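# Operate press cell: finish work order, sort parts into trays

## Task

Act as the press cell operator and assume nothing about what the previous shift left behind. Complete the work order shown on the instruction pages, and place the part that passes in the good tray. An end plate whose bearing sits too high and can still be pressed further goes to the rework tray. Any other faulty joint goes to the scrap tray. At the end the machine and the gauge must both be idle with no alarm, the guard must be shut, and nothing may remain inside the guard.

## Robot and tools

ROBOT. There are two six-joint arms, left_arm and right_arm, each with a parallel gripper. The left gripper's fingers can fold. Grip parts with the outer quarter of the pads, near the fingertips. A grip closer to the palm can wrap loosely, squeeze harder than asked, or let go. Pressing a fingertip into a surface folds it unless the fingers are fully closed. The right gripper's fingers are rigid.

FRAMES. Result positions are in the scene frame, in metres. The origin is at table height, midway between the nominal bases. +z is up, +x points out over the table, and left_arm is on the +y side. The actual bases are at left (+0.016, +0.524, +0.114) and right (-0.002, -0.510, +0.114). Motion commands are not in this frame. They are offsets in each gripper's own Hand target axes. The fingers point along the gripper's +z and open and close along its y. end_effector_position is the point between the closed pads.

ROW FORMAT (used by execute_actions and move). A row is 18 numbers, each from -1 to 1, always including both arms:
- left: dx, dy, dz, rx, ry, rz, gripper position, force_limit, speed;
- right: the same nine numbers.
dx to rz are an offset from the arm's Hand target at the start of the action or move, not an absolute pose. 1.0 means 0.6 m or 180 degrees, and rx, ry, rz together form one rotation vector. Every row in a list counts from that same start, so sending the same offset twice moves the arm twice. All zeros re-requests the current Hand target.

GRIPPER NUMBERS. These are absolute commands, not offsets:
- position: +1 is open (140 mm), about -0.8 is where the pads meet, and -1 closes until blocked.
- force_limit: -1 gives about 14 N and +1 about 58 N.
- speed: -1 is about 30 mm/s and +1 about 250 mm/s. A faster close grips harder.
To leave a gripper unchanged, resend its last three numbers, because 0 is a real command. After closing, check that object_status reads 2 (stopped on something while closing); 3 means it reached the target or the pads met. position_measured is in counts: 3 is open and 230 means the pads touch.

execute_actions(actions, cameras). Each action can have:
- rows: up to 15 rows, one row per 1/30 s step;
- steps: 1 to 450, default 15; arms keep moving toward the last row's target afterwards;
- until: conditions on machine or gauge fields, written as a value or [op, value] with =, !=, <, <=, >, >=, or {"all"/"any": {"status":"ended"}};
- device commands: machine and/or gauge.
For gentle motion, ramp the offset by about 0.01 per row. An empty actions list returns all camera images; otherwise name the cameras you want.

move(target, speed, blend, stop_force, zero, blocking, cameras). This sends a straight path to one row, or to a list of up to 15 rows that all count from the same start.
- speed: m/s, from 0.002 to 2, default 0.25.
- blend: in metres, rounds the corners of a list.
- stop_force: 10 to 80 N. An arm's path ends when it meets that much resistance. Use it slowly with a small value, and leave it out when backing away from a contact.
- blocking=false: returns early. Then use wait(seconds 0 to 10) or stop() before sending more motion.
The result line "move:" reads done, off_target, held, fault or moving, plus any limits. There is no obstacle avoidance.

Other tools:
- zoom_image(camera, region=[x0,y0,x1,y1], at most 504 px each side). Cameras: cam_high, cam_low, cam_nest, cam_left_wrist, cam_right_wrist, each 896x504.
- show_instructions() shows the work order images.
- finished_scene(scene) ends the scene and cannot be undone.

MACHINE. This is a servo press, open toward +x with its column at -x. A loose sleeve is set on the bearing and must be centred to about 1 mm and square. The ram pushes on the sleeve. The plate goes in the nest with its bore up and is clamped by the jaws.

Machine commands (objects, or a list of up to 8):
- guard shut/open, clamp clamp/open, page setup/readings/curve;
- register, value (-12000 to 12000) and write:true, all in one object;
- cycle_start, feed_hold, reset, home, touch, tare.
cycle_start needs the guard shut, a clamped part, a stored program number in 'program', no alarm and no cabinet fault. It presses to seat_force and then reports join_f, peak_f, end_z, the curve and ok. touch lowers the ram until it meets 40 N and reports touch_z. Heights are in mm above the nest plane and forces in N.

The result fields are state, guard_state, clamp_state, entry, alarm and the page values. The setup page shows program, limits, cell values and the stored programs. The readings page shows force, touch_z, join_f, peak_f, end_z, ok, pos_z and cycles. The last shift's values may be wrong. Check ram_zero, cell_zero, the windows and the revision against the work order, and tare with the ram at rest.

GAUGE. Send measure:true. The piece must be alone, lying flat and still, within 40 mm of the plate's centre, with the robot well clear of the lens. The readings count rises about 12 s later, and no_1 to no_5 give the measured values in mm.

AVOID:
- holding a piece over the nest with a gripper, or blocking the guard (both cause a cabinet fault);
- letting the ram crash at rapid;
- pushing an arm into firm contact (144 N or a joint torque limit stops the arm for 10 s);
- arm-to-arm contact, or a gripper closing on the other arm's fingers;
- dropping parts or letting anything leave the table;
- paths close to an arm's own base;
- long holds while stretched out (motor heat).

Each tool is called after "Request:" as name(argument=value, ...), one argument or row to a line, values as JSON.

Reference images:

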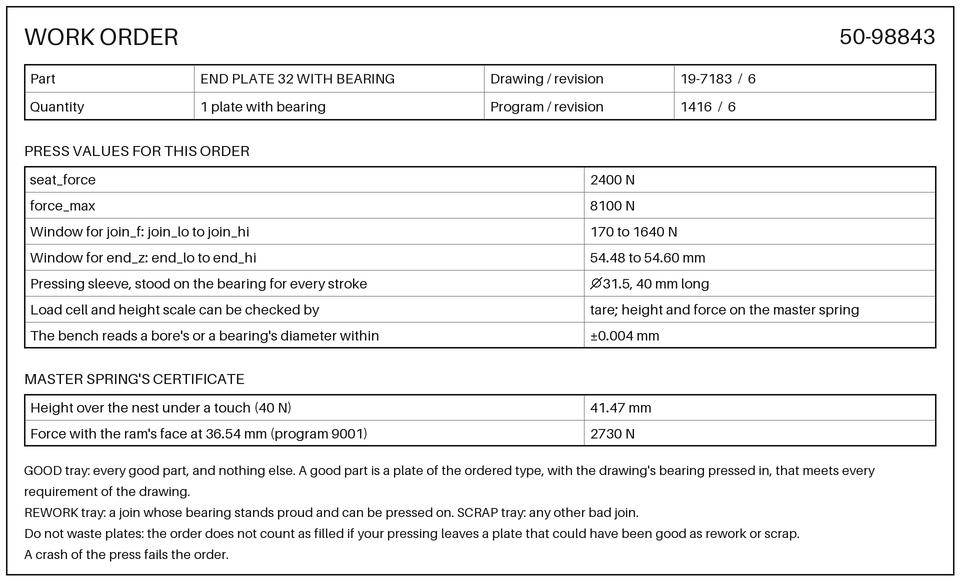

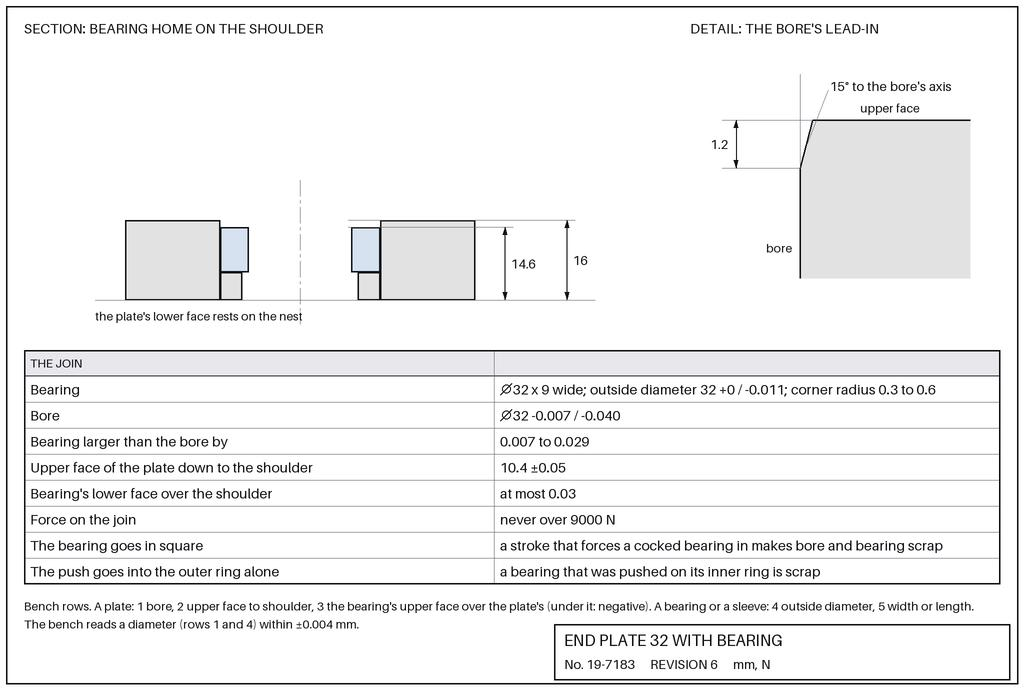

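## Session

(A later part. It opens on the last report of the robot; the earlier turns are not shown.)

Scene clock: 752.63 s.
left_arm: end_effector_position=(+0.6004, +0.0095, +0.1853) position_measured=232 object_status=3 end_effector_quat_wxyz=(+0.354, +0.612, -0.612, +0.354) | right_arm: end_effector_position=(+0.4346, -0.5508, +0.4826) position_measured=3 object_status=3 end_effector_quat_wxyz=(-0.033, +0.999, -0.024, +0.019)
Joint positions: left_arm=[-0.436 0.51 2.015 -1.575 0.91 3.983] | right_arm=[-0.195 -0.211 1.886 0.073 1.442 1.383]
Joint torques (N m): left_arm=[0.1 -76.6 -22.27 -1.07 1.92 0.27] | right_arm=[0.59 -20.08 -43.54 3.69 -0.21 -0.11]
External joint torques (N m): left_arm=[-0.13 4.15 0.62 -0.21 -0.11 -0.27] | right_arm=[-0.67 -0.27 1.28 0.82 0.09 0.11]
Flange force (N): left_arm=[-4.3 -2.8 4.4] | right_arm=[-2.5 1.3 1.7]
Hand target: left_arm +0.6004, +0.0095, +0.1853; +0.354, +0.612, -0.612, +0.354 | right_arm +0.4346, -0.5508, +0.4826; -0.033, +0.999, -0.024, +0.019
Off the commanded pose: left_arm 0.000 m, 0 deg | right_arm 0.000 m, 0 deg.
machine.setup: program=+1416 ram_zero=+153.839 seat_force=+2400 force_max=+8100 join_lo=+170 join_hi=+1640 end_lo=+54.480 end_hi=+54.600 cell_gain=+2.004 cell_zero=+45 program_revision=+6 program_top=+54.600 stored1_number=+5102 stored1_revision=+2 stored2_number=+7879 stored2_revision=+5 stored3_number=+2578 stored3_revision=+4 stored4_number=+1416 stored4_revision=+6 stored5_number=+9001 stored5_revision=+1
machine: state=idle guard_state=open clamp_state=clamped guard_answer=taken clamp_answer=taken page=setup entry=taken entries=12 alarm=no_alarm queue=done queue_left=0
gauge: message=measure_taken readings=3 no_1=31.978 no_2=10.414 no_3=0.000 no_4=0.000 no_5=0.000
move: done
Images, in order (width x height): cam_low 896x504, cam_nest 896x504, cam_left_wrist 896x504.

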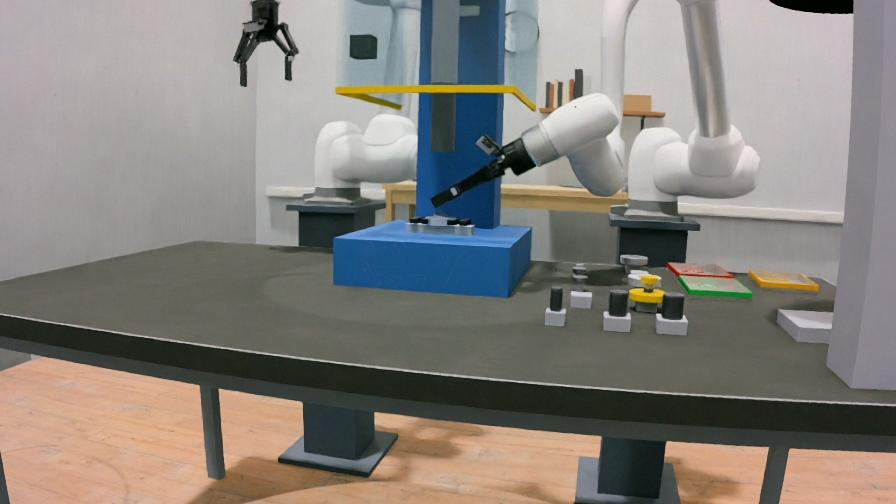

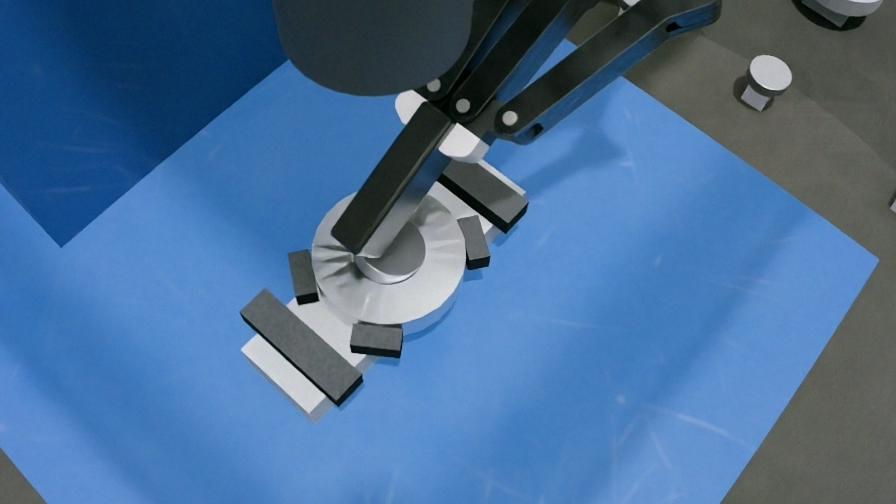

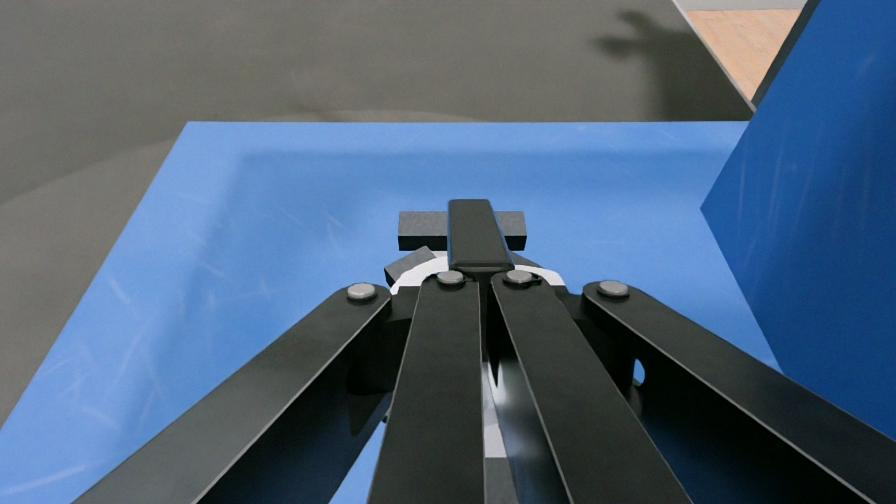

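Request:
move(
  target=[-0.0279,0,0.0161,0,0,0,-1,-1,-0.3,0,0,0,0,0,0,1,1,1],
  stop_force=15,
  speed=0.006,
  cameras=["cam_nest","cam_low"],
)

Request:
zoom_image(
  camera="cam_low",
  region=[400, 170, 480, 250],
)

Request:
zoom_image(
  camera="cam_nest",
  region=[300, 140, 480, 340],
)

Scene clock: 764.27 s.
left_arm: end_effector_position=(+0.6004, +0.0094, +0.1711) position_measured=232 object_status=3 end_effector_quat_wxyz=(+0.354, +0.612, -0.612, +0.354) | right_arm: end_effector_position=(+0.4346, -0.5508, +0.4826) position_measured=3 object_status=3 end_effector_quat_wxyz=(-0.033, +0.999, -0.024, +0.019)
Joint positions: left_arm=[-0.436 0.531 2.018 -1.594 0.911 4.014] | right_arm=[-0.195 -0.211 1.886 0.073 1.442 1.383]
Joint torques (N m): left_arm=[-1.8 -63.24 -15.12 1.18 -2.11 0.35] | right_arm=[-0.02 -19.81 -43.64 3.67 -0.21 -0.11]
External joint torques (N m): left_arm=[1.69 -10.57 -5.94 -2.48 3.98 -0.35] | right_arm=[0.1 -0.61 1.41 0.84 0.09 0.1]
Flange force (N): left_arm=[11.1 -1.0 -9.5] | right_arm=[-2.9 -0.5 2.0]
Hand target: left_arm +0.6004, +0.0094, +0.1710; +0.354, +0.612, -0.612, +0.354 (not the last commanded pose) | right_arm +0.4346, -0.5508, +0.4826; -0.033, +0.999, -0.024, +0.019
Off the commanded pose: left_arm 0.005 m, 0 deg | right_arm 0.000 m, 0 deg.
machine.setup: program=+1416 ram_zero=+153.839 seat_force=+2400 force_max=+8100 join_lo=+170 join_hi=+1640 end_lo=+54.480 end_hi=+54.600 cell_gain=+2.004 cell_zero=+45 program_revision=+6 program_top=+54.600 stored1_number=+5102 stored1_revision=+2 stored2_number=+7879 stored2_revision=+5 stored3_number=+2578 stored3_revision=+4 stored4_number=+1416 stored4_revision=+6 stored5_number=+9001 stored5_revision=+1
machine: state=idle guard_state=open clamp_state=clamped guard_answer=taken clamp_answer=taken page=setup entry=taken entries=12 alarm=no_alarm queue=done queue_left=0
gauge: message=measure_taken readings=3 no_1=31.978 no_2=10.414 no_3=0.000 no_4=0.000 no_5=0.000
move: contact (left_arm)
Images, in order (width x height): cam_low 896x504, cam_nest 896x504.

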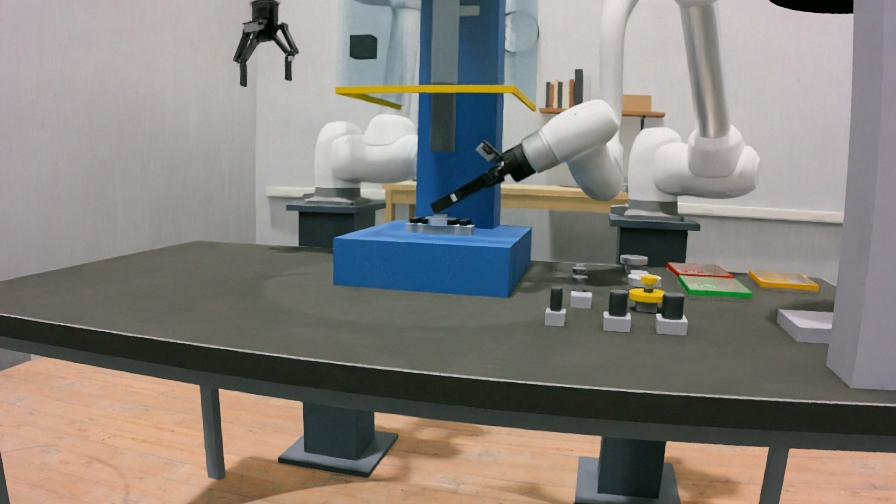

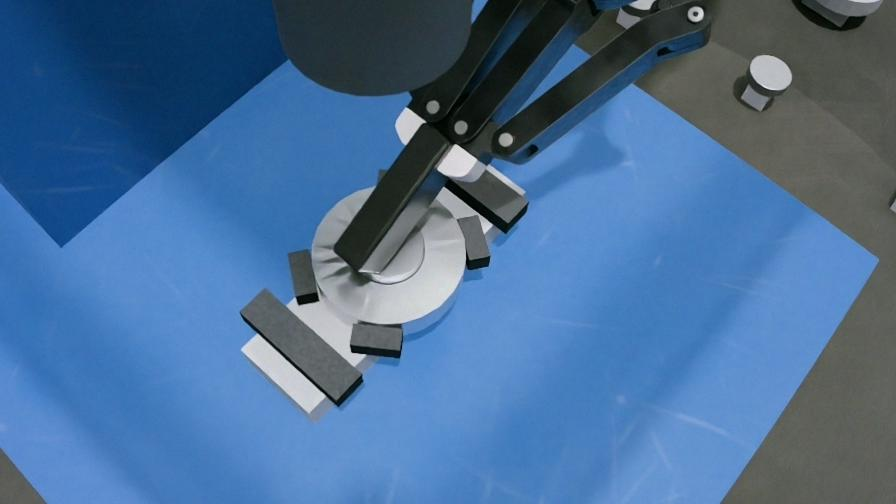

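Scaled by 6.300 from the camera's 896x504 image, which has a finer 1280x720 frame.

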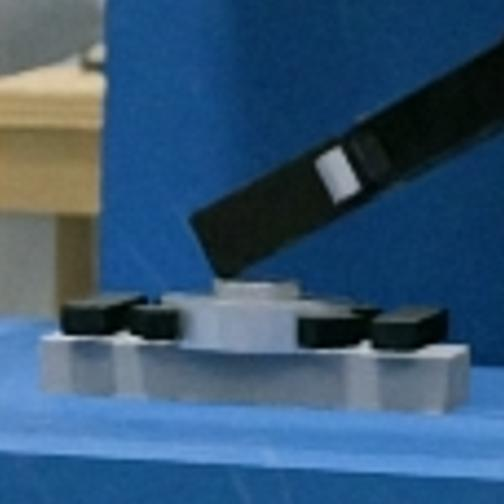

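Scaled by 2.520 from the camera's 896x504 image, which has a finer 1280x720 frame.

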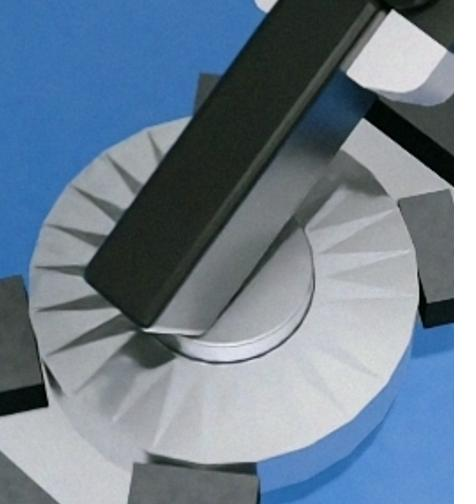

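Request:
move(
  target=[
    [0.0087,0,-0.005,0,0,0,-1,-1,-0.3,0,0,0,0,0,0,1,1,1],
    [-0.0122,0,-0.0411,0,0,0,-1,-1,-0.3,0,0,0,0,0,0,1,1,1],
  ],
  speed=0.05,
)

Request:
move(
  target=[-0.0144,0,0.0083,0,0,0,-1,-1,-0.3,0,0,0,0,0,0,1,1,1],
  stop_force=15,
  speed=0.005,
)

Request:
move(
  target=[
    [0.0087,0,-0.005,0,0,0,-1,-1,-0.3,0,0,0,0,0,0,1,1,1],
    [0.0191,-0.02,0.0131,0,0,0,-1,-1,-0.3,0,0,0,0,0,0,1,1,1],
  ],
  speed=0.05,
)

Request:
move(
  target=[-0.0144,0,0.0083,0,0,0,-1,-1,-0.3,0,0,0,0,0,0,1,1,1],
  stop_force=15,
  speed=0.005,
)

Request:
move(
  target=[
    [0.0087,0,-0.005,0,0,0,-1,-1,-0.3,0,0,0,0,0,0,1,1,1],
    [0.0087,0.04,-0.005,0,0,0,-1,-1,-0.3,0,0,0,0,0,0,1,1,1],
  ],
  speed=0.05,
)

Request:
move(
  target=[-0.0144,0,0.0083,0,0,0,-1,-1,-0.3,0,0,0,0,0,0,1,1,1],
  stop_force=15,
  speed=0.005,
)

Scene clock: 783.83 s.
left_arm: end_effector_position=(+0.6004, +0.0344, +0.1770) position_measured=232 object_status=3 end_effector_quat_wxyz=(+0.354, +0.612, -0.612, +0.354) | right_arm: end_effector_position=(+0.4346, -0.5508, +0.4826) position_measured=3 object_status=3 end_effector_quat_wxyz=(-0.033, +0.999, -0.024, +0.019)
Joint positions: left_arm=[-0.399 0.514 2.034 -1.562 0.932 4.012] | right_arm=[-0.195 -0.211 1.886 0.073 1.442 1.383]
Joint torques (N m): left_arm=[-0.08 -76.35 -21.34 -1.03 2.01 0.28] | right_arm=[0.32 -20.5 -43.68 3.68 -0.2 -0.13]
External joint torques (N m): left_arm=[-0.1 4.92 0.57 -0.21 -0.16 -0.29] | right_arm=[-0.32 0.12 1.43 0.83 0.08 0.12]
Flange force (N): left_arm=[-5.3 -3.6 5.2] | right_arm=[-1.9 0.5 2.1]
Hand target: left_arm +0.6004, +0.0345, +0.1770; +0.354, +0.612, -0.612, +0.354 | right_arm +0.4346, -0.5508, +0.4826; -0.033, +0.999, -0.024, +0.019
Off the commanded pose: left_arm 0.000 m, 0 deg | right_arm 0.000 m, 0 deg.
machine.setup: program=+1416 ram_zero=+153.839 seat_force=+2400 force_max=+8100 join_lo=+170 join_hi=+1640 end_lo=+54.480 end_hi=+54.600 cell_gain=+2.004 cell_zero=+45 program_revision=+6 program_top=+54.600 stored1_number=+5102 stored1_revision=+2 stored2_number=+7879 stored2_revision=+5 stored3_number=+2578 stored3_revision=+4 stored4_number=+1416 stored4_revision=+6 stored5_number=+9001 stored5_revision=+1
machine: state=idle guard_state=open clamp_state=clamped guard_answer=taken clamp_answer=taken page=setup entry=taken entries=12 alarm=no_alarm queue=done queue_left=0
gauge: message=measure_taken readings=3 no_1=31.978 no_2=10.414 no_3=0.000 no_4=0.000 no_5=0.000
move: done

Scene clock: 785.63 s.
left_arm: end_effector_position=(+0.6005, +0.0344, +0.1710) position_measured=232 object_status=3 end_effector_quat_wxyz=(+0.354, +0.612, -0.612, +0.354) | right_arm: end_effector_position=(+0.4346, -0.5508, +0.4826) position_measured=3 object_status=3 end_effector_quat_wxyz=(-0.033, +0.999, -0.024, +0.019)
Joint positions: left_arm=[-0.399 0.523 2.035 -1.57 0.932 4.025] | right_arm=[-0.195 -0.211 1.886 0.073 1.442 1.383]
Joint torques (N m): left_arm=[-2.4 -62.11 -15.76 0.88 -2.59 0.34] | right_arm=[0.35 -19.94 -43.93 3.67 -0.24 -0.11]
External joint torques (N m): left_arm=[2.28 -10.35 -4.71 -2.13 4.47 -0.34] | right_arm=[-0.39 -0.46 1.64 0.85 0.12 0.1]
Flange force (N): left_arm=[10.2 0.1 -11.7] | right_arm=[-3.2 0.6 2.3]
Hand target: left_arm +0.6005, +0.0344, +0.1710; +0.354, +0.612, -0.612, +0.354 (not the last commanded pose) | right_arm +0.4346, -0.5508, +0.4826; -0.033, +0.999, -0.024, +0.019
Off the commanded pose: left_arm 0.004 m, 0 deg | right_arm 0.000 m, 0 deg.
machine.setup: program=+1416 ram_zero=+153.839 seat_force=+2400 force_max=+8100 join_lo=+170 join_hi=+1640 end_lo=+54.480 end_hi=+54.600 cell_gain=+2.004 cell_zero=+45 program_revision=+6 program_top=+54.600 stored1_number=+5102 stored1_revision=+2 stored2_number=+7879 stored2_revision=+5 stored3_number=+2578 stored3_revision=+4 stored4_number=+1416 stored4_revision=+6 stored5_number=+9001 stored5_revision=+1
machine: state=idle guard_state=open clamp_state=clamped guard_answer=taken clamp_answer=taken page=setup entry=taken entries=12 alarm=no_alarm queue=done queue_left=0
gauge: message=measure_taken readings=3 no_1=31.978 no_2=10.414 no_3=0.000 no_4=0.000 no_5=0.000
move: contact (left_arm)

Scene clock: 786.83 s.
left_arm: end_effector_position=(+0.6125, +0.0219, +0.1770) position_measured=232 object_status=3 end_effector_quat_wxyz=(+0.354, +0.612, -0.612, +0.354) | right_arm: end_effector_position=(+0.4346, -0.5508, +0.4826) position_measured=3 object_status=3 end_effector_quat_wxyz=(-0.033, +0.999, -0.024, +0.019)
Joint positions: left_arm=[-0.41 0.53 2.003 -1.56 0.926 3.993] | right_arm=[-0.195 -0.211 1.886 0.073 1.442 1.383]
Joint torques (N m): left_arm=[-0.22 -77.9 -21.76 -1.12 1.92 0.29] | right_arm=[-0.14 -20.07 -43.67 3.67 -0.25 -0.16]
External joint torques (N m): left_arm=[0.08 3.85 0.11 -0.15 -0.09 -0.29] | right_arm=[0.03 -0.28 1.38 0.84 0.13 0.16]
Flange force (N): left_arm=[-3.8 -3.6 3.9] | right_arm=[-2.3 -0.5 2.0]
Hand target: left_arm +0.6125, +0.0219, +0.1770; +0.354, +0.612, -0.612, +0.354 | right_arm +0.4346, -0.5508, +0.4826; -0.033, +0.999, -0.024, +0.019
Off the commanded pose: left_arm 0.000 m, 0 deg | right_arm 0.000 m, 0 deg.
machine.setup: program=+1416 ram_zero=+153.839 seat_force=+2400 force_max=+8100 join_lo=+170 join_hi=+1640 end_lo=+54.480 end_hi=+54.600 cell_gain=+2.004 cell_zero=+45 program_revision=+6 program_top=+54.600 stored1_number=+5102 stored1_revision=+2 stored2_number=+7879 stored2_revision=+5 stored3_number=+2578 stored3_revision=+4 stored4_number=+1416 stored4_revision=+6 stored5_number=+9001 stored5_revision=+1
machine: state=idle guard_state=open clamp_state=clamped guard_answer=taken clamp_answer=taken page=setup entry=taken entries=12 alarm=no_alarm queue=done queue_left=0
gauge: message=measure_taken readings=3 no_1=31.978 no_2=10.414 no_3=0.000 no_4=0.000 no_5=0.000
move: done

Scene clock: 788.67 s.
left_arm: end_effector_position=(+0.6126, +0.0218, +0.1709) position_measured=232 object_status=3 end_effector_quat_wxyz=(+0.354, +0.612, -0.612, +0.355) | right_arm: end_effector_position=(+0.4346, -0.5508, +0.4826) position_measured=3 object_status=3 end_effector_quat_wxyz=(-0.033, +0.999, -0.024, +0.019)
Joint positions: left_arm=[-0.41 0.539 2.004 -1.568 0.925 4.006] | right_arm=[-0.195 -0.211 1.886 0.073 1.442 1.383]
Joint torques (N m): left_arm=[-2.59 -64.5 -16.75 0.78 -2.38 0.35] | right_arm=[0.2 -19.89 -43.44 3.66 -0.14 -0.08]
External joint torques (N m): left_arm=[2.48 -9.82 -4.44 -2.05 4.22 -0.35] | right_arm=[-0.21 -0.5 1.17 0.86 0.02 0.07]
Flange force (N): left_arm=[9.1 -0.1 -11.3] | right_arm=[-2.5 0.3 1.7]
Hand target: left_arm +0.6126, +0.0219, +0.1709; +0.354, +0.612, -0.612, +0.355 (not the last commanded pose) | right_arm +0.4346, -0.5508, +0.4826; -0.033, +0.999, -0.024, +0.019
Off the commanded pose: left_arm 0.004 m, 0 deg | right_arm 0.000 m, 0 deg.
machine.setup: program=+1416 ram_zero=+153.839 seat_force=+2400 force_max=+8100 join_lo=+170 join_hi=+1640 end_lo=+54.480 end_hi=+54.600 cell_gain=+2.004 cell_zero=+45 program_revision=+6 program_top=+54.600 stored1_number=+5102 stored1_revision=+2 stored2_number=+7879 stored2_revision=+5 stored3_number=+2578 stored3_revision=+4 stored4_number=+1416 stored4_revision=+6 stored5_number=+9001 stored5_revision=+1
machine: state=idle guard_state=open clamp_state=clamped guard_answer=taken clamp_answer=taken page=setup entry=taken entries=12 alarm=no_alarm queue=done queue_left=0
gauge: message=measure_taken readings=3 no_1=31.978 no_2=10.414 no_3=0.000 no_4=0.000 no_5=0.000
move: contact (left_arm)

Scene clock: 790.00 s.
left_arm: end_effector_position=(+0.5886, +0.0219, +0.1769) position_measured=232 object_status=3 end_effector_quat_wxyz=(+0.354, +0.612, -0.612, +0.355) | right_arm: end_effector_position=(+0.4346, -0.5508, +0.4826) position_measured=3 object_status=3 end_effector_quat_wxyz=(-0.033, +0.999, -0.024, +0.019)
Joint positions: left_arm=[-0.426 0.507 2.048 -1.59 0.917 4.022] | right_arm=[-0.195 -0.211 1.886 0.073 1.442 1.383]
Joint torques (N m): left_arm=[-0.06 -75.41 -21.29 -1.06 2.02 0.29] | right_arm=[0.2 -20.27 -43.79 3.64 -0.21 -0.09]
External joint torques (N m): left_arm=[-0.03 4.05 0.38 -0.24 -0.14 -0.29] | right_arm=[-0.3 -0.06 1.54 0.87 0.08 0.09]
Flange force (N): left_arm=[-4.3 -3.1 4.4] | right_arm=[-2.3 0.5 2.3]
Hand target: left_arm +0.5886, +0.0219, +0.1769; +0.354, +0.612, -0.612, +0.355 | right_arm +0.4346, -0.5508, +0.4826; -0.033, +0.999, -0.024, +0.019
Off the commanded pose: left_arm 0.000 m, 0 deg | right_arm 0.000 m, 0 deg.
machine.setup: program=+1416 ram_zero=+153.839 seat_force=+2400 force_max=+8100 join_lo=+170 join_hi=+1640 end_lo=+54.480 end_hi=+54.600 cell_gain=+2.004 cell_zero=+45 program_revision=+6 program_top=+54.600 stored1_number=+5102 stored1_revision=+2 stored2_number=+7879 stored2_revision=+5 stored3_number=+2578 stored3_revision=+4 stored4_number=+1416 stored4_revision=+6 stored5_number=+9001 stored5_revision=+1
machine: state=idle guard_state=open clamp_state=clamped guard_answer=taken clamp_answer=taken page=setup entry=taken entries=12 alarm=no_alarm queue=done queue_left=0
gauge: message=measure_taken readings=3 no_1=31.978 no_2=10.414 no_3=0.000 no_4=0.000 no_5=0.000
move: done

Scene clock: 791.77 s.
left_arm: end_effector_position=(+0.5886, +0.0218, +0.1710) position_measured=232 object_status=3 end_effector_quat_wxyz=(+0.354, +0.612, -0.612, +0.355) | right_arm: end_effector_position=(+0.4346, -0.5508, +0.4826) position_measured=3 object_status=3 end_effector_quat_wxyz=(-0.033, +0.999, -0.024, +0.019)
Joint positions: left_arm=[-0.426 0.516 2.049 -1.599 0.918 4.035] | right_arm=[-0.195 -0.211 1.886 0.073 1.442 1.383]
Joint torques (N m): left_arm=[-4.22 -59.77 -13.81 1.46 -2.45 0.28] | right_arm=[0.62 -20.47 -43.64 3.66 -0.17 -0.13]
External joint torques (N m): left_arm=[4.11 -12.1 -6.51 -2.75 4.36 -0.28] | right_arm=[-0.63 0.1 1.41 0.85 0.05 0.13]
Flange force (N): left_arm=[11.2 -1.9 -14.0] | right_arm=[-2.0 1.2 2.1]
Hand target: left_arm +0.5886, +0.0218, +0.1710; +0.354, +0.612, -0.612, +0.355 (not the last commanded pose) | right_arm +0.4346, -0.5508, +0.4826; -0.033, +0.999, -0.024, +0.019
Off the commanded pose: left_arm 0.004 m, 0 deg | right_arm 0.000 m, 0 deg.
machine.setup: program=+1416 ram_zero=+153.839 seat_force=+2400 force_max=+8100 join_lo=+170 join_hi=+1640 end_lo=+54.480 end_hi=+54.600 cell_gain=+2.004 cell_zero=+45 program_revision=+6 program_top=+54.600 stored1_number=+5102 stored1_revision=+2 stored2_number=+7879 stored2_revision=+5 stored3_number=+2578 stored3_revision=+4 stored4_number=+1416 stored4_revision=+6 stored5_number=+9001 stored5_revision=+1
machine: state=idle guard_state=open clamp_state=clamped guard_answer=taken clamp_answer=taken page=setup entry=taken entries=12 alarm=no_alarm queue=done queue_left=0
gauge: message=measure_taken readings=3 no_1=31.978 no_2=10.414 no_3=0.000 no_4=0.000 no_5=0.000
move: contact (left_arm)

Request:
move(
  target=[
    [0.0087,0,-0.005,0,0,0,-1,-1,-0.3,0,0,0,0,0,0,1,1,1],
    [0,0,-0.4,0,0,0,-0.1,-0.5,-0.8,0,0,0,0,0,0,1,1,1],
    [-0.3592,-0.619,-0.7187,0,0,0,-0.1,-0.5,-0.8,0,0,0,0,0,0,1,1,1],
  ],
  speed=[0.05,0.2,0.28],
  blend=[0.003,0.05,0],
  cameras=["cam_left_wrist","cam_high","cam_nest"],
)

Request:
zoom_image(
  camera="cam_nest",
  region=[300, 170, 480, 340],
)

Scene clock: 821.47 s.
left_arm: end_effector_position=(+0.9601, +0.5030, +0.1992) position_measured=141 object_status=3 end_effector_quat_wxyz=(+0.354, +0.612, -0.612, +0.355) | right_arm: end_effector_position=(+0.4346, -0.5508, +0.4826) position_measured=3 object_status=3 end_effector_quat_wxyz=(-0.033, +0.999, -0.024, +0.019)
Joint positions: left_arm=[0.229 0.923 1.164 -1.005 1.505 3.704] | right_arm=[-0.195 -0.211 1.886 0.073 1.442 1.383]
Joint torques (N m): left_arm=[0.22 -120.96 -35.42 0.19 1.45 0.27] | right_arm=[0.15 -19.69 -43.75 3.67 -0.18 -0.2]
External joint torques (N m): left_arm=[-0.39 3.47 0.97 -0.25 -0.16 -0.27] | right_arm=[-0.13 -0.74 1.45 0.85 0.06 0.2]
Flange force (N): left_arm=[-2.7 -2.6 1.6] | right_arm=[-3.2 -0.3 2.1]
Hand target: left_arm +0.9602, +0.5029, +0.1991; +0.354, +0.612, -0.612, +0.355 | right_arm +0.4346, -0.5508, +0.4826; -0.033, +0.999, -0.024, +0.019
Off the commanded pose: left_arm 0.000 m, 0 deg | right_arm 0.000 m, 0 deg.
machine.setup: program=+1416 ram_zero=+153.839 seat_force=+2400 force_max=+8100 join_lo=+170 join_hi=+1640 end_lo=+54.480 end_hi=+54.600 cell_gain=+2.004 cell_zero=+45 program_revision=+6 program_top=+54.600 stored1_number=+5102 stored1_revision=+2 stored2_number=+7879 stored2_revision=+5 stored3_number=+2578 stored3_revision=+4 stored4_number=+1416 stored4_revision=+6 stored5_number=+9001 stored5_revision=+1
machine: state=idle guard_state=open clamp_state=clamped guard_answer=taken clamp_answer=taken page=setup entry=taken entries=12 alarm=no_alarm queue=done queue_left=0
gauge: message=measure_taken readings=3 no_1=31.978 no_2=10.414 no_3=0.000 no_4=0.000 no_5=0.000
move: done; blend cut to 0 m at target 2
Images, in order (width x height): cam_high 896x504, cam_nest 896x504, cam_left_wrist 896x504.

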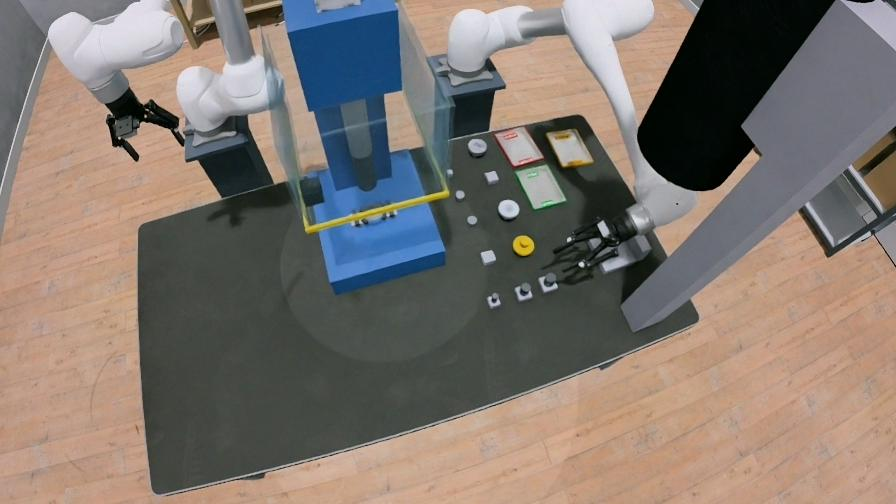

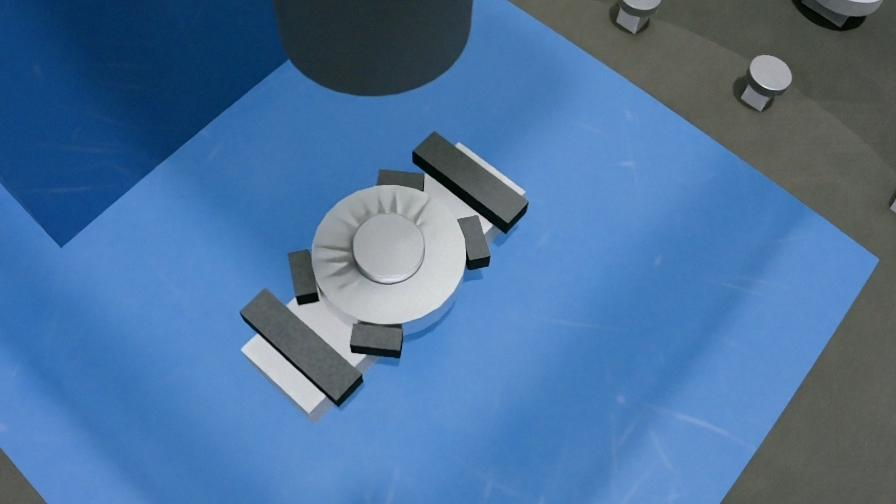

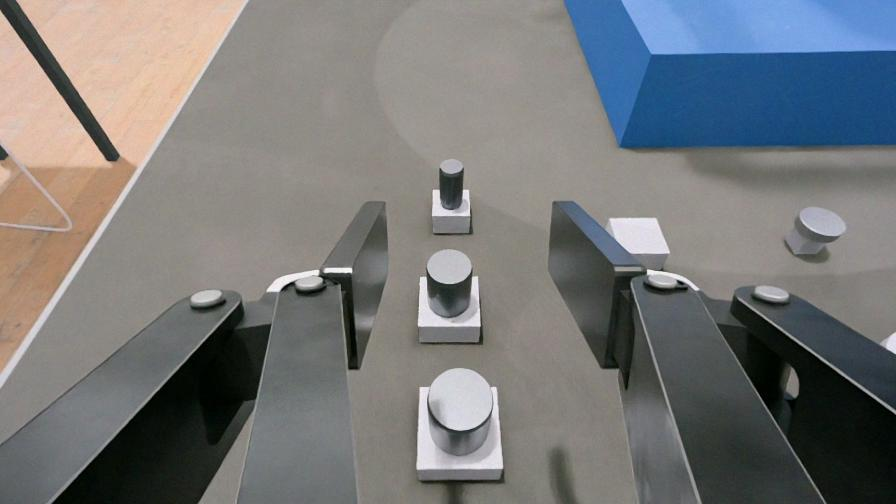

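Scaled by 2.800 from the camera's 896x504 image, which has a finer 1280x720 frame.

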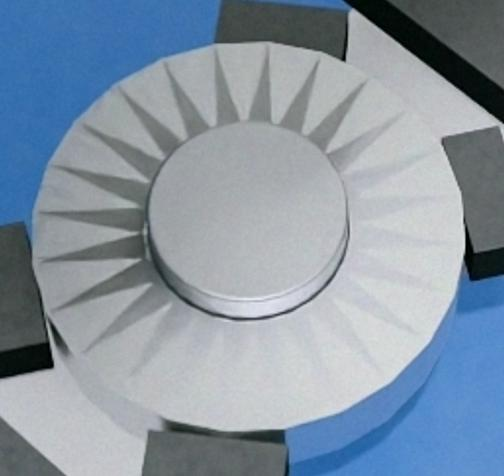

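Request:
move(
  target=[
    [-0.1321,-0.0105,0.0763,0,0,0,-0.1,-0.5,-0.8,0,0,0,0,0,0,1,1,1],
    [-0.1326,-0.0105,0.2419,0,0,0,-0.1,-0.5,-0.8,0,0,0,0,0,0,1,1,1],
  ],
  speed=[0.15,0.08],
  blend=[0.01,0],
  cameras=["cam_left_wrist","cam_low"],
)

Request:
zoom_image(
  camera="cam_low",
  region=[540, 220, 720, 350],
)

Scene clock: 855.00 s.
left_arm: end_effector_position=(+0.9668, +0.4827, +0.0970) position_measured=141 object_status=3 end_effector_quat_wxyz=(+0.353, +0.611, -0.613, +0.355) | right_arm: end_effector_position=(+0.4346, -0.5508, +0.4826) position_measured=3 object_status=3 end_effector_quat_wxyz=(-0.033, +0.999, -0.024, +0.019)
Joint positions: left_arm=[0.207 1.02 1.176 -1.024 1.429 3.79] | right_arm=[-0.195 -0.211 1.886 0.073 1.442 1.383]
Joint torques (N m): left_arm=[-9.23 -66.51 -28.01 -3.9 1.63 0.27] | right_arm=[0.1 -20.08 -43.72 3.75 -0.19 -0.07]
External joint torques (N m): left_arm=[9.26 -53.39 -3.45 3.8 -0.18 -0.27] | right_arm=[-0.1 -0.31 1.44 0.76 0.07 0.07]
External joint torques when the fault began: left_arm=[38.78 -84.75 -18.45 13.34 -0.18 -0.39]
Flange force (N): left_arm=[50.6 64.3 -23.2] | right_arm=[-2.5 0.0 2.1]
Flange force when the fault began (N): left_arm=[61.8 68.1 -70.4]
Hand target: left_arm +0.9668, +0.4827, +0.0970; +0.353, +0.611, -0.613, +0.355 (not the last commanded pose) | right_arm +0.4346, -0.5508, +0.4826; -0.033, +0.999, -0.024, +0.019
Tool commands: left_gripper/position=-0.098039 left_gripper/force_limit=-0.498039 left_gripper/speed=-0.796078 right_gripper/position=+1.0 right_gripper/force_limit=+1.0 right_gripper/speed=+1.0
Off the commanded pose: left_arm 0.077 m, 0 deg | right_arm 0.000 m, 0 deg.
FORCE FAULT: contact force on the left arm reached its limit, and that arm stopped for 10 seconds. The contact can be on any part of that arm, not only on its tool. That arm's remaining commands of this call were not run. That arm's target is now where it stood when the stop ended, not its last command. That arm accepts commands again.
machine.setup: program=+1416 ram_zero=+153.839 seat_force=+2400 force_max=+8100 join_lo=+170 join_hi=+1640 end_lo=+54.480 end_hi=+54.600 cell_gain=+2.004 cell_zero=+45 program_revision=+6 program_top=+54.600 stored1_number=+5102 stored1_revision=+2 stored2_number=+7879 stored2_revision=+5 stored3_number=+2578 stored3_revision=+4 stored4_number=+1416 stored4_revision=+6 stored5_number=+9001 stored5_revision=+1
machine: state=idle guard_state=open clamp_state=clamped guard_answer=taken clamp_answer=taken page=setup entry=taken entries=12 alarm=no_alarm queue=done queue_left=0
gauge: message=measure_taken readings=3 no_1=31.978 no_2=10.414 no_3=0.000 no_4=0.000 no_5=0.000
move: fault (left_arm); path passed 1 of 2 targets
Images, in order (width x height): cam_low 896x504, cam_left_wrist 896x504.

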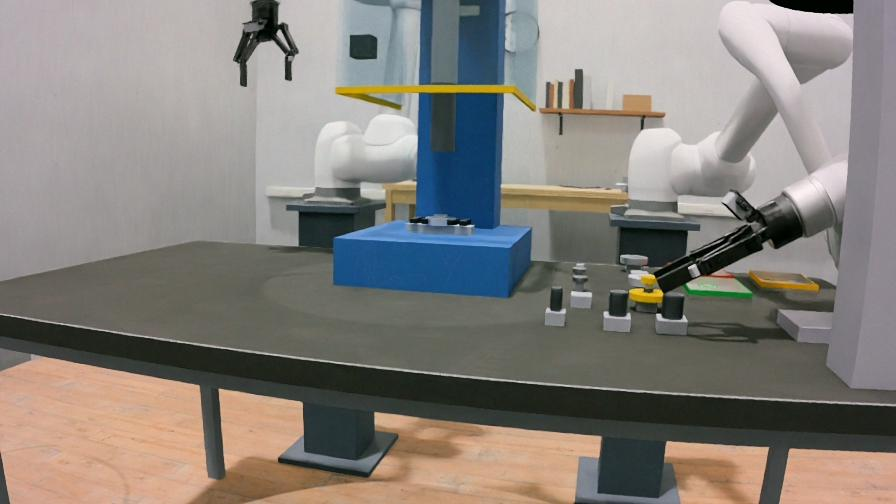

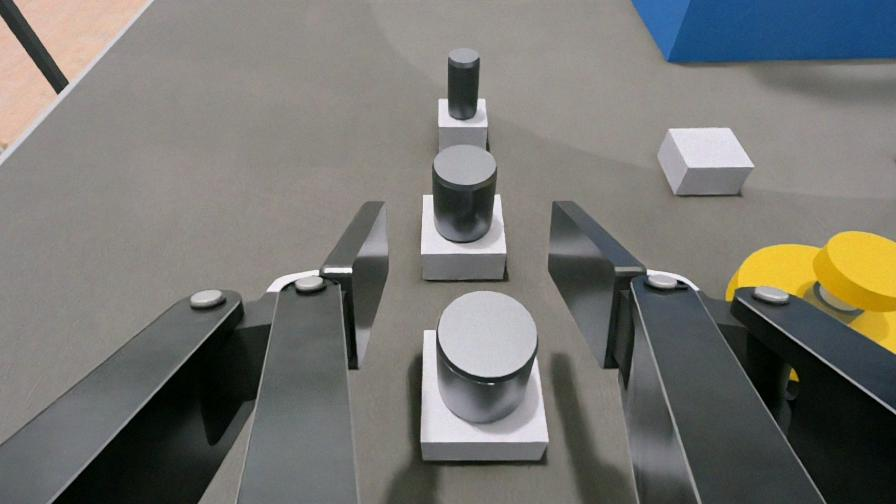

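Scaled by 2.800 from the camera's 896x504 image, which has a finer 1280x720 frame.

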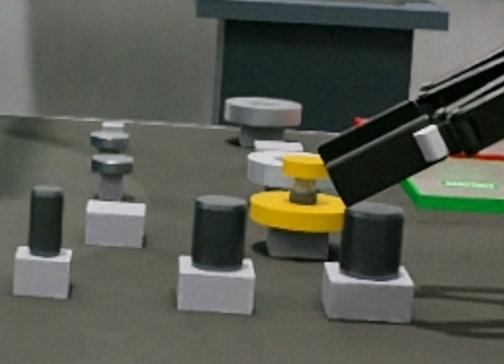

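Request:
move(
  target=[0,0.03,0,0,0,0,-0.1,-0.5,-0.8,0,0,0,0,0,0,1,1,1],
  speed=0.03,
  cameras=["cam_high"],
)

Request:
zoom_image(
  camera="cam_high",
  region=[540, 130, 720, 350],
)

Scene clock: 878.73 s.
left_arm: end_effector_position=(+0.9488, +0.4828, +0.0970) position_measured=141 object_status=3 end_effector_quat_wxyz=(+0.353, +0.611, -0.613, +0.355) | right_arm: end_effector_position=(+0.4346, -0.5508, +0.4826) position_measured=3 object_status=3 end_effector_quat_wxyz=(-0.033, +0.999, -0.024, +0.019)
Joint positions: left_arm=[0.211 0.996 1.229 -1.026 1.417 3.816] | right_arm=[-0.195 -0.211 1.886 0.073 1.442 1.383]
Joint torques (N m): left_arm=[-0.22 -121.45 -31.48 0.15 1.66 0.26] | right_arm=[-0.04 -20.11 -43.55 3.6 -0.23 -0.13]
External joint torques (N m): left_arm=[0.17 3.74 0.86 -0.24 -0.15 -0.26] | right_arm=[-0.03 -0.27 1.25 0.92 0.11 0.13]
Flange force (N): left_arm=[-3.5 -2.7 1.4] | right_arm=[-2.2 -0.2 1.8]
Hand target: left_arm +0.9488, +0.4828, +0.0970; +0.353, +0.611, -0.613, +0.355 | right_arm +0.4346, -0.5508, +0.4826; -0.033, +0.999, -0.024, +0.019
Off the commanded pose: left_arm 0.000 m, 0 deg | right_arm 0.000 m, 0 deg.
machine.setup: program=+1416 ram_zero=+153.839 seat_force=+2400 force_max=+8100 join_lo=+170 join_hi=+1640 end_lo=+54.480 end_hi=+54.600 cell_gain=+2.004 cell_zero=+45 program_revision=+6 program_top=+54.600 stored1_number=+5102 stored1_revision=+2 stored2_number=+7879 stored2_revision=+5 stored3_number=+2578 stored3_revision=+4 stored4_number=+1416 stored4_revision=+6 stored5_number=+9001 stored5_revision=+1
machine: state=idle guard_state=open clamp_state=clamped guard_answer=taken clamp_answer=taken page=setup entry=taken entries=12 alarm=no_alarm queue=done queue_left=0
gauge: message=measure_taken readings=3 no_1=31.978 no_2=10.414 no_3=0.000 no_4=0.000 no_5=0.000
move: done
Images, in order (width x height): cam_high 896x504.

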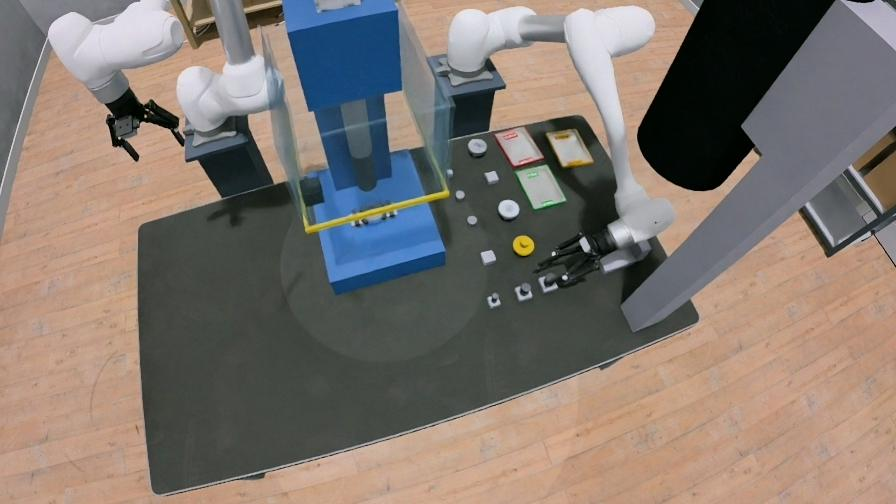

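Scaled by 2.291 from the camera's 896x504 image, which has a finer 1280x720 frame.

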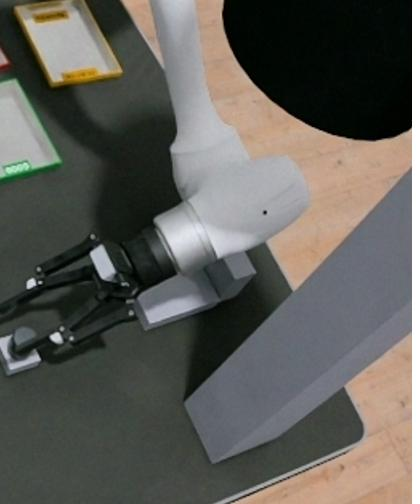

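Request:
move(
  target=[
    [0.1443,0.05,-0.0833,0,0,0,-0.1,-0.5,-0.8,0,0,0,0,0,0,1,1,1],
    [0.1343,0.248,-0.1107,0.2887,0,-0.1667,-0.1,-0.5,-0.8,0,0,0,0,0,0,1,1,1],
  ],
  speed=[0.1,0.25],
  blend=[0.01,0],
  cameras=["cam_left_wrist","cam_high"],
)

Scene clock: 903.57 s.
left_arm: end_effector_position=(+0.7997, +0.5002, +0.1994) position_measured=141 object_status=3 end_effector_quat_wxyz=(+0.129, +0.836, -0.225, +0.484) | right_arm: end_effector_position=(+0.4346, -0.5508, +0.4826) position_measured=3 object_status=3 end_effector_quat_wxyz=(-0.033, +0.999, -0.024, +0.019)
Joint positions: left_arm=[0.147 0.406 2.166 -2.071 0.673 4.137] | right_arm=[-0.195 -0.211 1.886 0.073 1.442 1.383]
Joint torques (N m): left_arm=[0.04 -66.84 -21.88 -1.76 2.19 0.27] | right_arm=[0.08 -20.24 -43.64 3.63 -0.19 -0.15]
External joint torques (N m): left_arm=[-0.1 4.14 0.27 -0.21 -0.14 -0.27] | right_arm=[-0.1 -0.13 1.39 0.89 0.07 0.15]
Flange force (N): left_arm=[-4.0 -2.3 6.1] | right_arm=[-2.1 -0.1 2.1]
Hand target: left_arm +0.7997, +0.5002, +0.1995; +0.129, +0.836, -0.225, +0.484 | right_arm +0.4346, -0.5508, +0.4826; -0.033, +0.999, -0.024, +0.019
Off the commanded pose: left_arm 0.000 m, 0 deg | right_arm 0.000 m, 0 deg.
machine.setup: program=+1416 ram_zero=+153.839 seat_force=+2400 force_max=+8100 join_lo=+170 join_hi=+1640 end_lo=+54.480 end_hi=+54.600 cell_gain=+2.004 cell_zero=+45 program_revision=+6 program_top=+54.600 stored1_number=+5102 stored1_revision=+2 stored2_number=+7879 stored2_revision=+5 stored3_number=+2578 stored3_revision=+4 stored4_number=+1416 stored4_revision=+6 stored5_number=+9001 stored5_revision=+1
machine: state=idle guard_state=open clamp_state=clamped guard_answer=taken clamp_answer=taken page=setup entry=taken entries=12 alarm=no_alarm queue=done queue_left=0
gauge: message=measure_taken readings=3 no_1=31.978 no_2=10.414 no_3=0.000 no_4=0.000 no_5=0.000
move: done
Images, in order (width x height): cam_high 896x504, cam_left_wrist 896x504.

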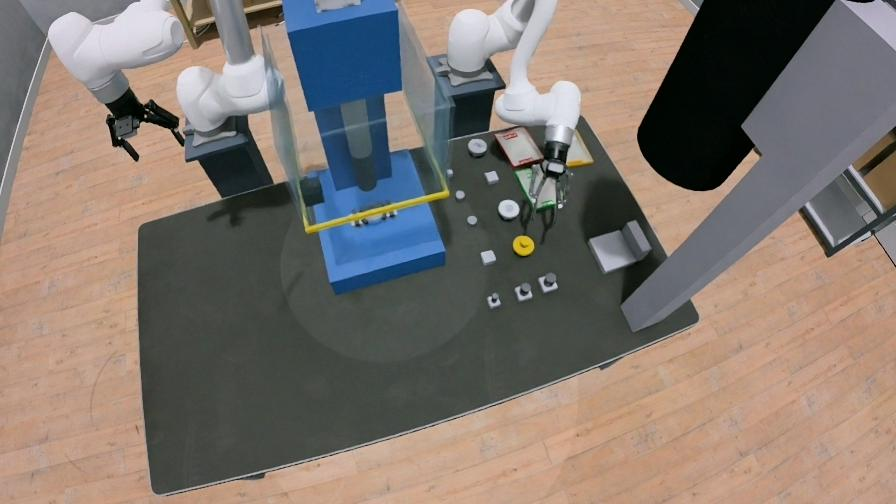

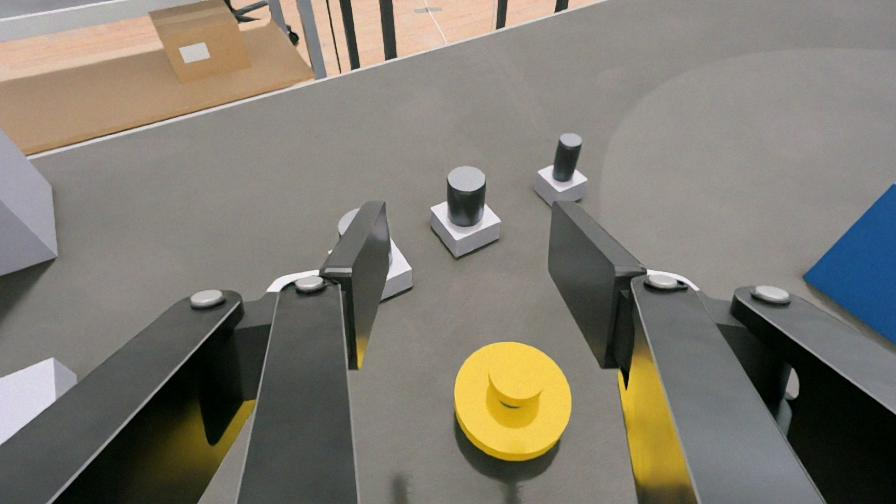

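Request:
move(
  target=[-0.0559,0.0039,0.2428,0,0,0,-0.1,-0.5,-0.8,0,0,0,0,0,0,1,1,1],
  speed=0.18,
  cameras=["cam_left_wrist"],
)

Scene clock: 913.57 s.
left_arm: end_effector_position=(+0.8935, +0.4434, +0.0980) position_measured=141 object_status=3 end_effector_quat_wxyz=(+0.129, +0.836, -0.225, +0.484) | right_arm: end_effector_position=(+0.4346, -0.5508, +0.4826) position_measured=3 object_status=3 end_effector_quat_wxyz=(-0.033, +0.999, -0.024, +0.019)
Joint positions: left_arm=[0.034 0.648 2.018 -2.305 0.682 4.311] | right_arm=[-0.195 -0.211 1.886 0.073 1.442 1.383]
Joint torques (N m): left_arm=[-0.11 -85.62 -19.28 -1.67 2.39 0.3] | right_arm=[0.25 -20.59 -43.44 3.64 -0.18 -0.17]
External joint torques (N m): left_arm=[-0.05 4.42 0.92 -0.25 -0.16 -0.3] | right_arm=[-0.23 0.15 1.12 0.88 0.06 0.17]
Flange force (N): left_arm=[-4.8 -0.8 5.0] | right_arm=[-1.3 0.2 1.7]
Hand target: left_arm +0.8935, +0.4433, +0.0979; +0.129, +0.836, -0.225, +0.484 | right_arm +0.4346, -0.5508, +0.4826; -0.033, +0.999, -0.024, +0.019
Off the commanded pose: left_arm 0.000 m, 0 deg | right_arm 0.000 m, 0 deg.
machine.setup: program=+1416 ram_zero=+153.839 seat_force=+2400 force_max=+8100 join_lo=+170 join_hi=+1640 end_lo=+54.480 end_hi=+54.600 cell_gain=+2.004 cell_zero=+45 program_revision=+6 program_top=+54.600 stored1_number=+5102 stored1_revision=+2 stored2_number=+7879 stored2_revision=+5 stored3_number=+2578 stored3_revision=+4 stored4_number=+1416 stored4_revision=+6 stored5_number=+9001 stored5_revision=+1
machine: state=idle guard_state=open clamp_state=clamped guard_answer=taken clamp_answer=taken page=setup entry=taken entries=12 alarm=no_alarm queue=done queue_left=0
gauge: message=measure_taken readings=3 no_1=31.978 no_2=10.414 no_3=0.000 no_4=0.000 no_5=0.000
move: done
Images, in order (width x height): cam_left_wrist 896x504.

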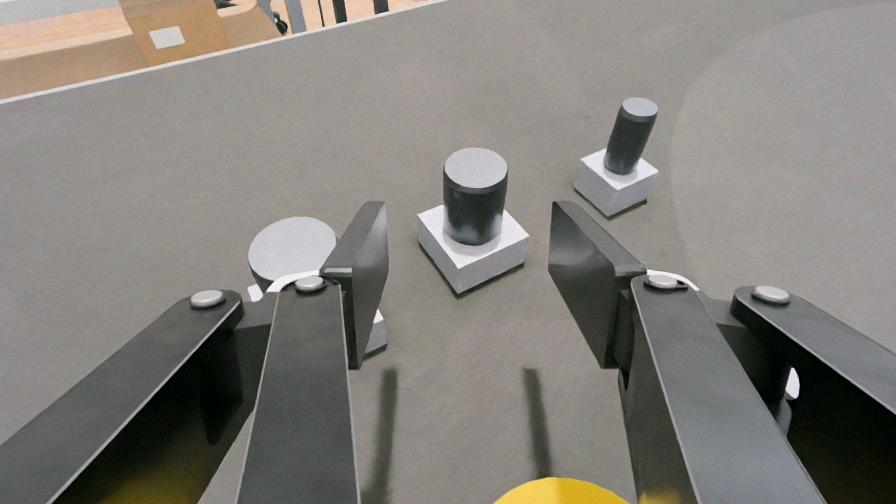

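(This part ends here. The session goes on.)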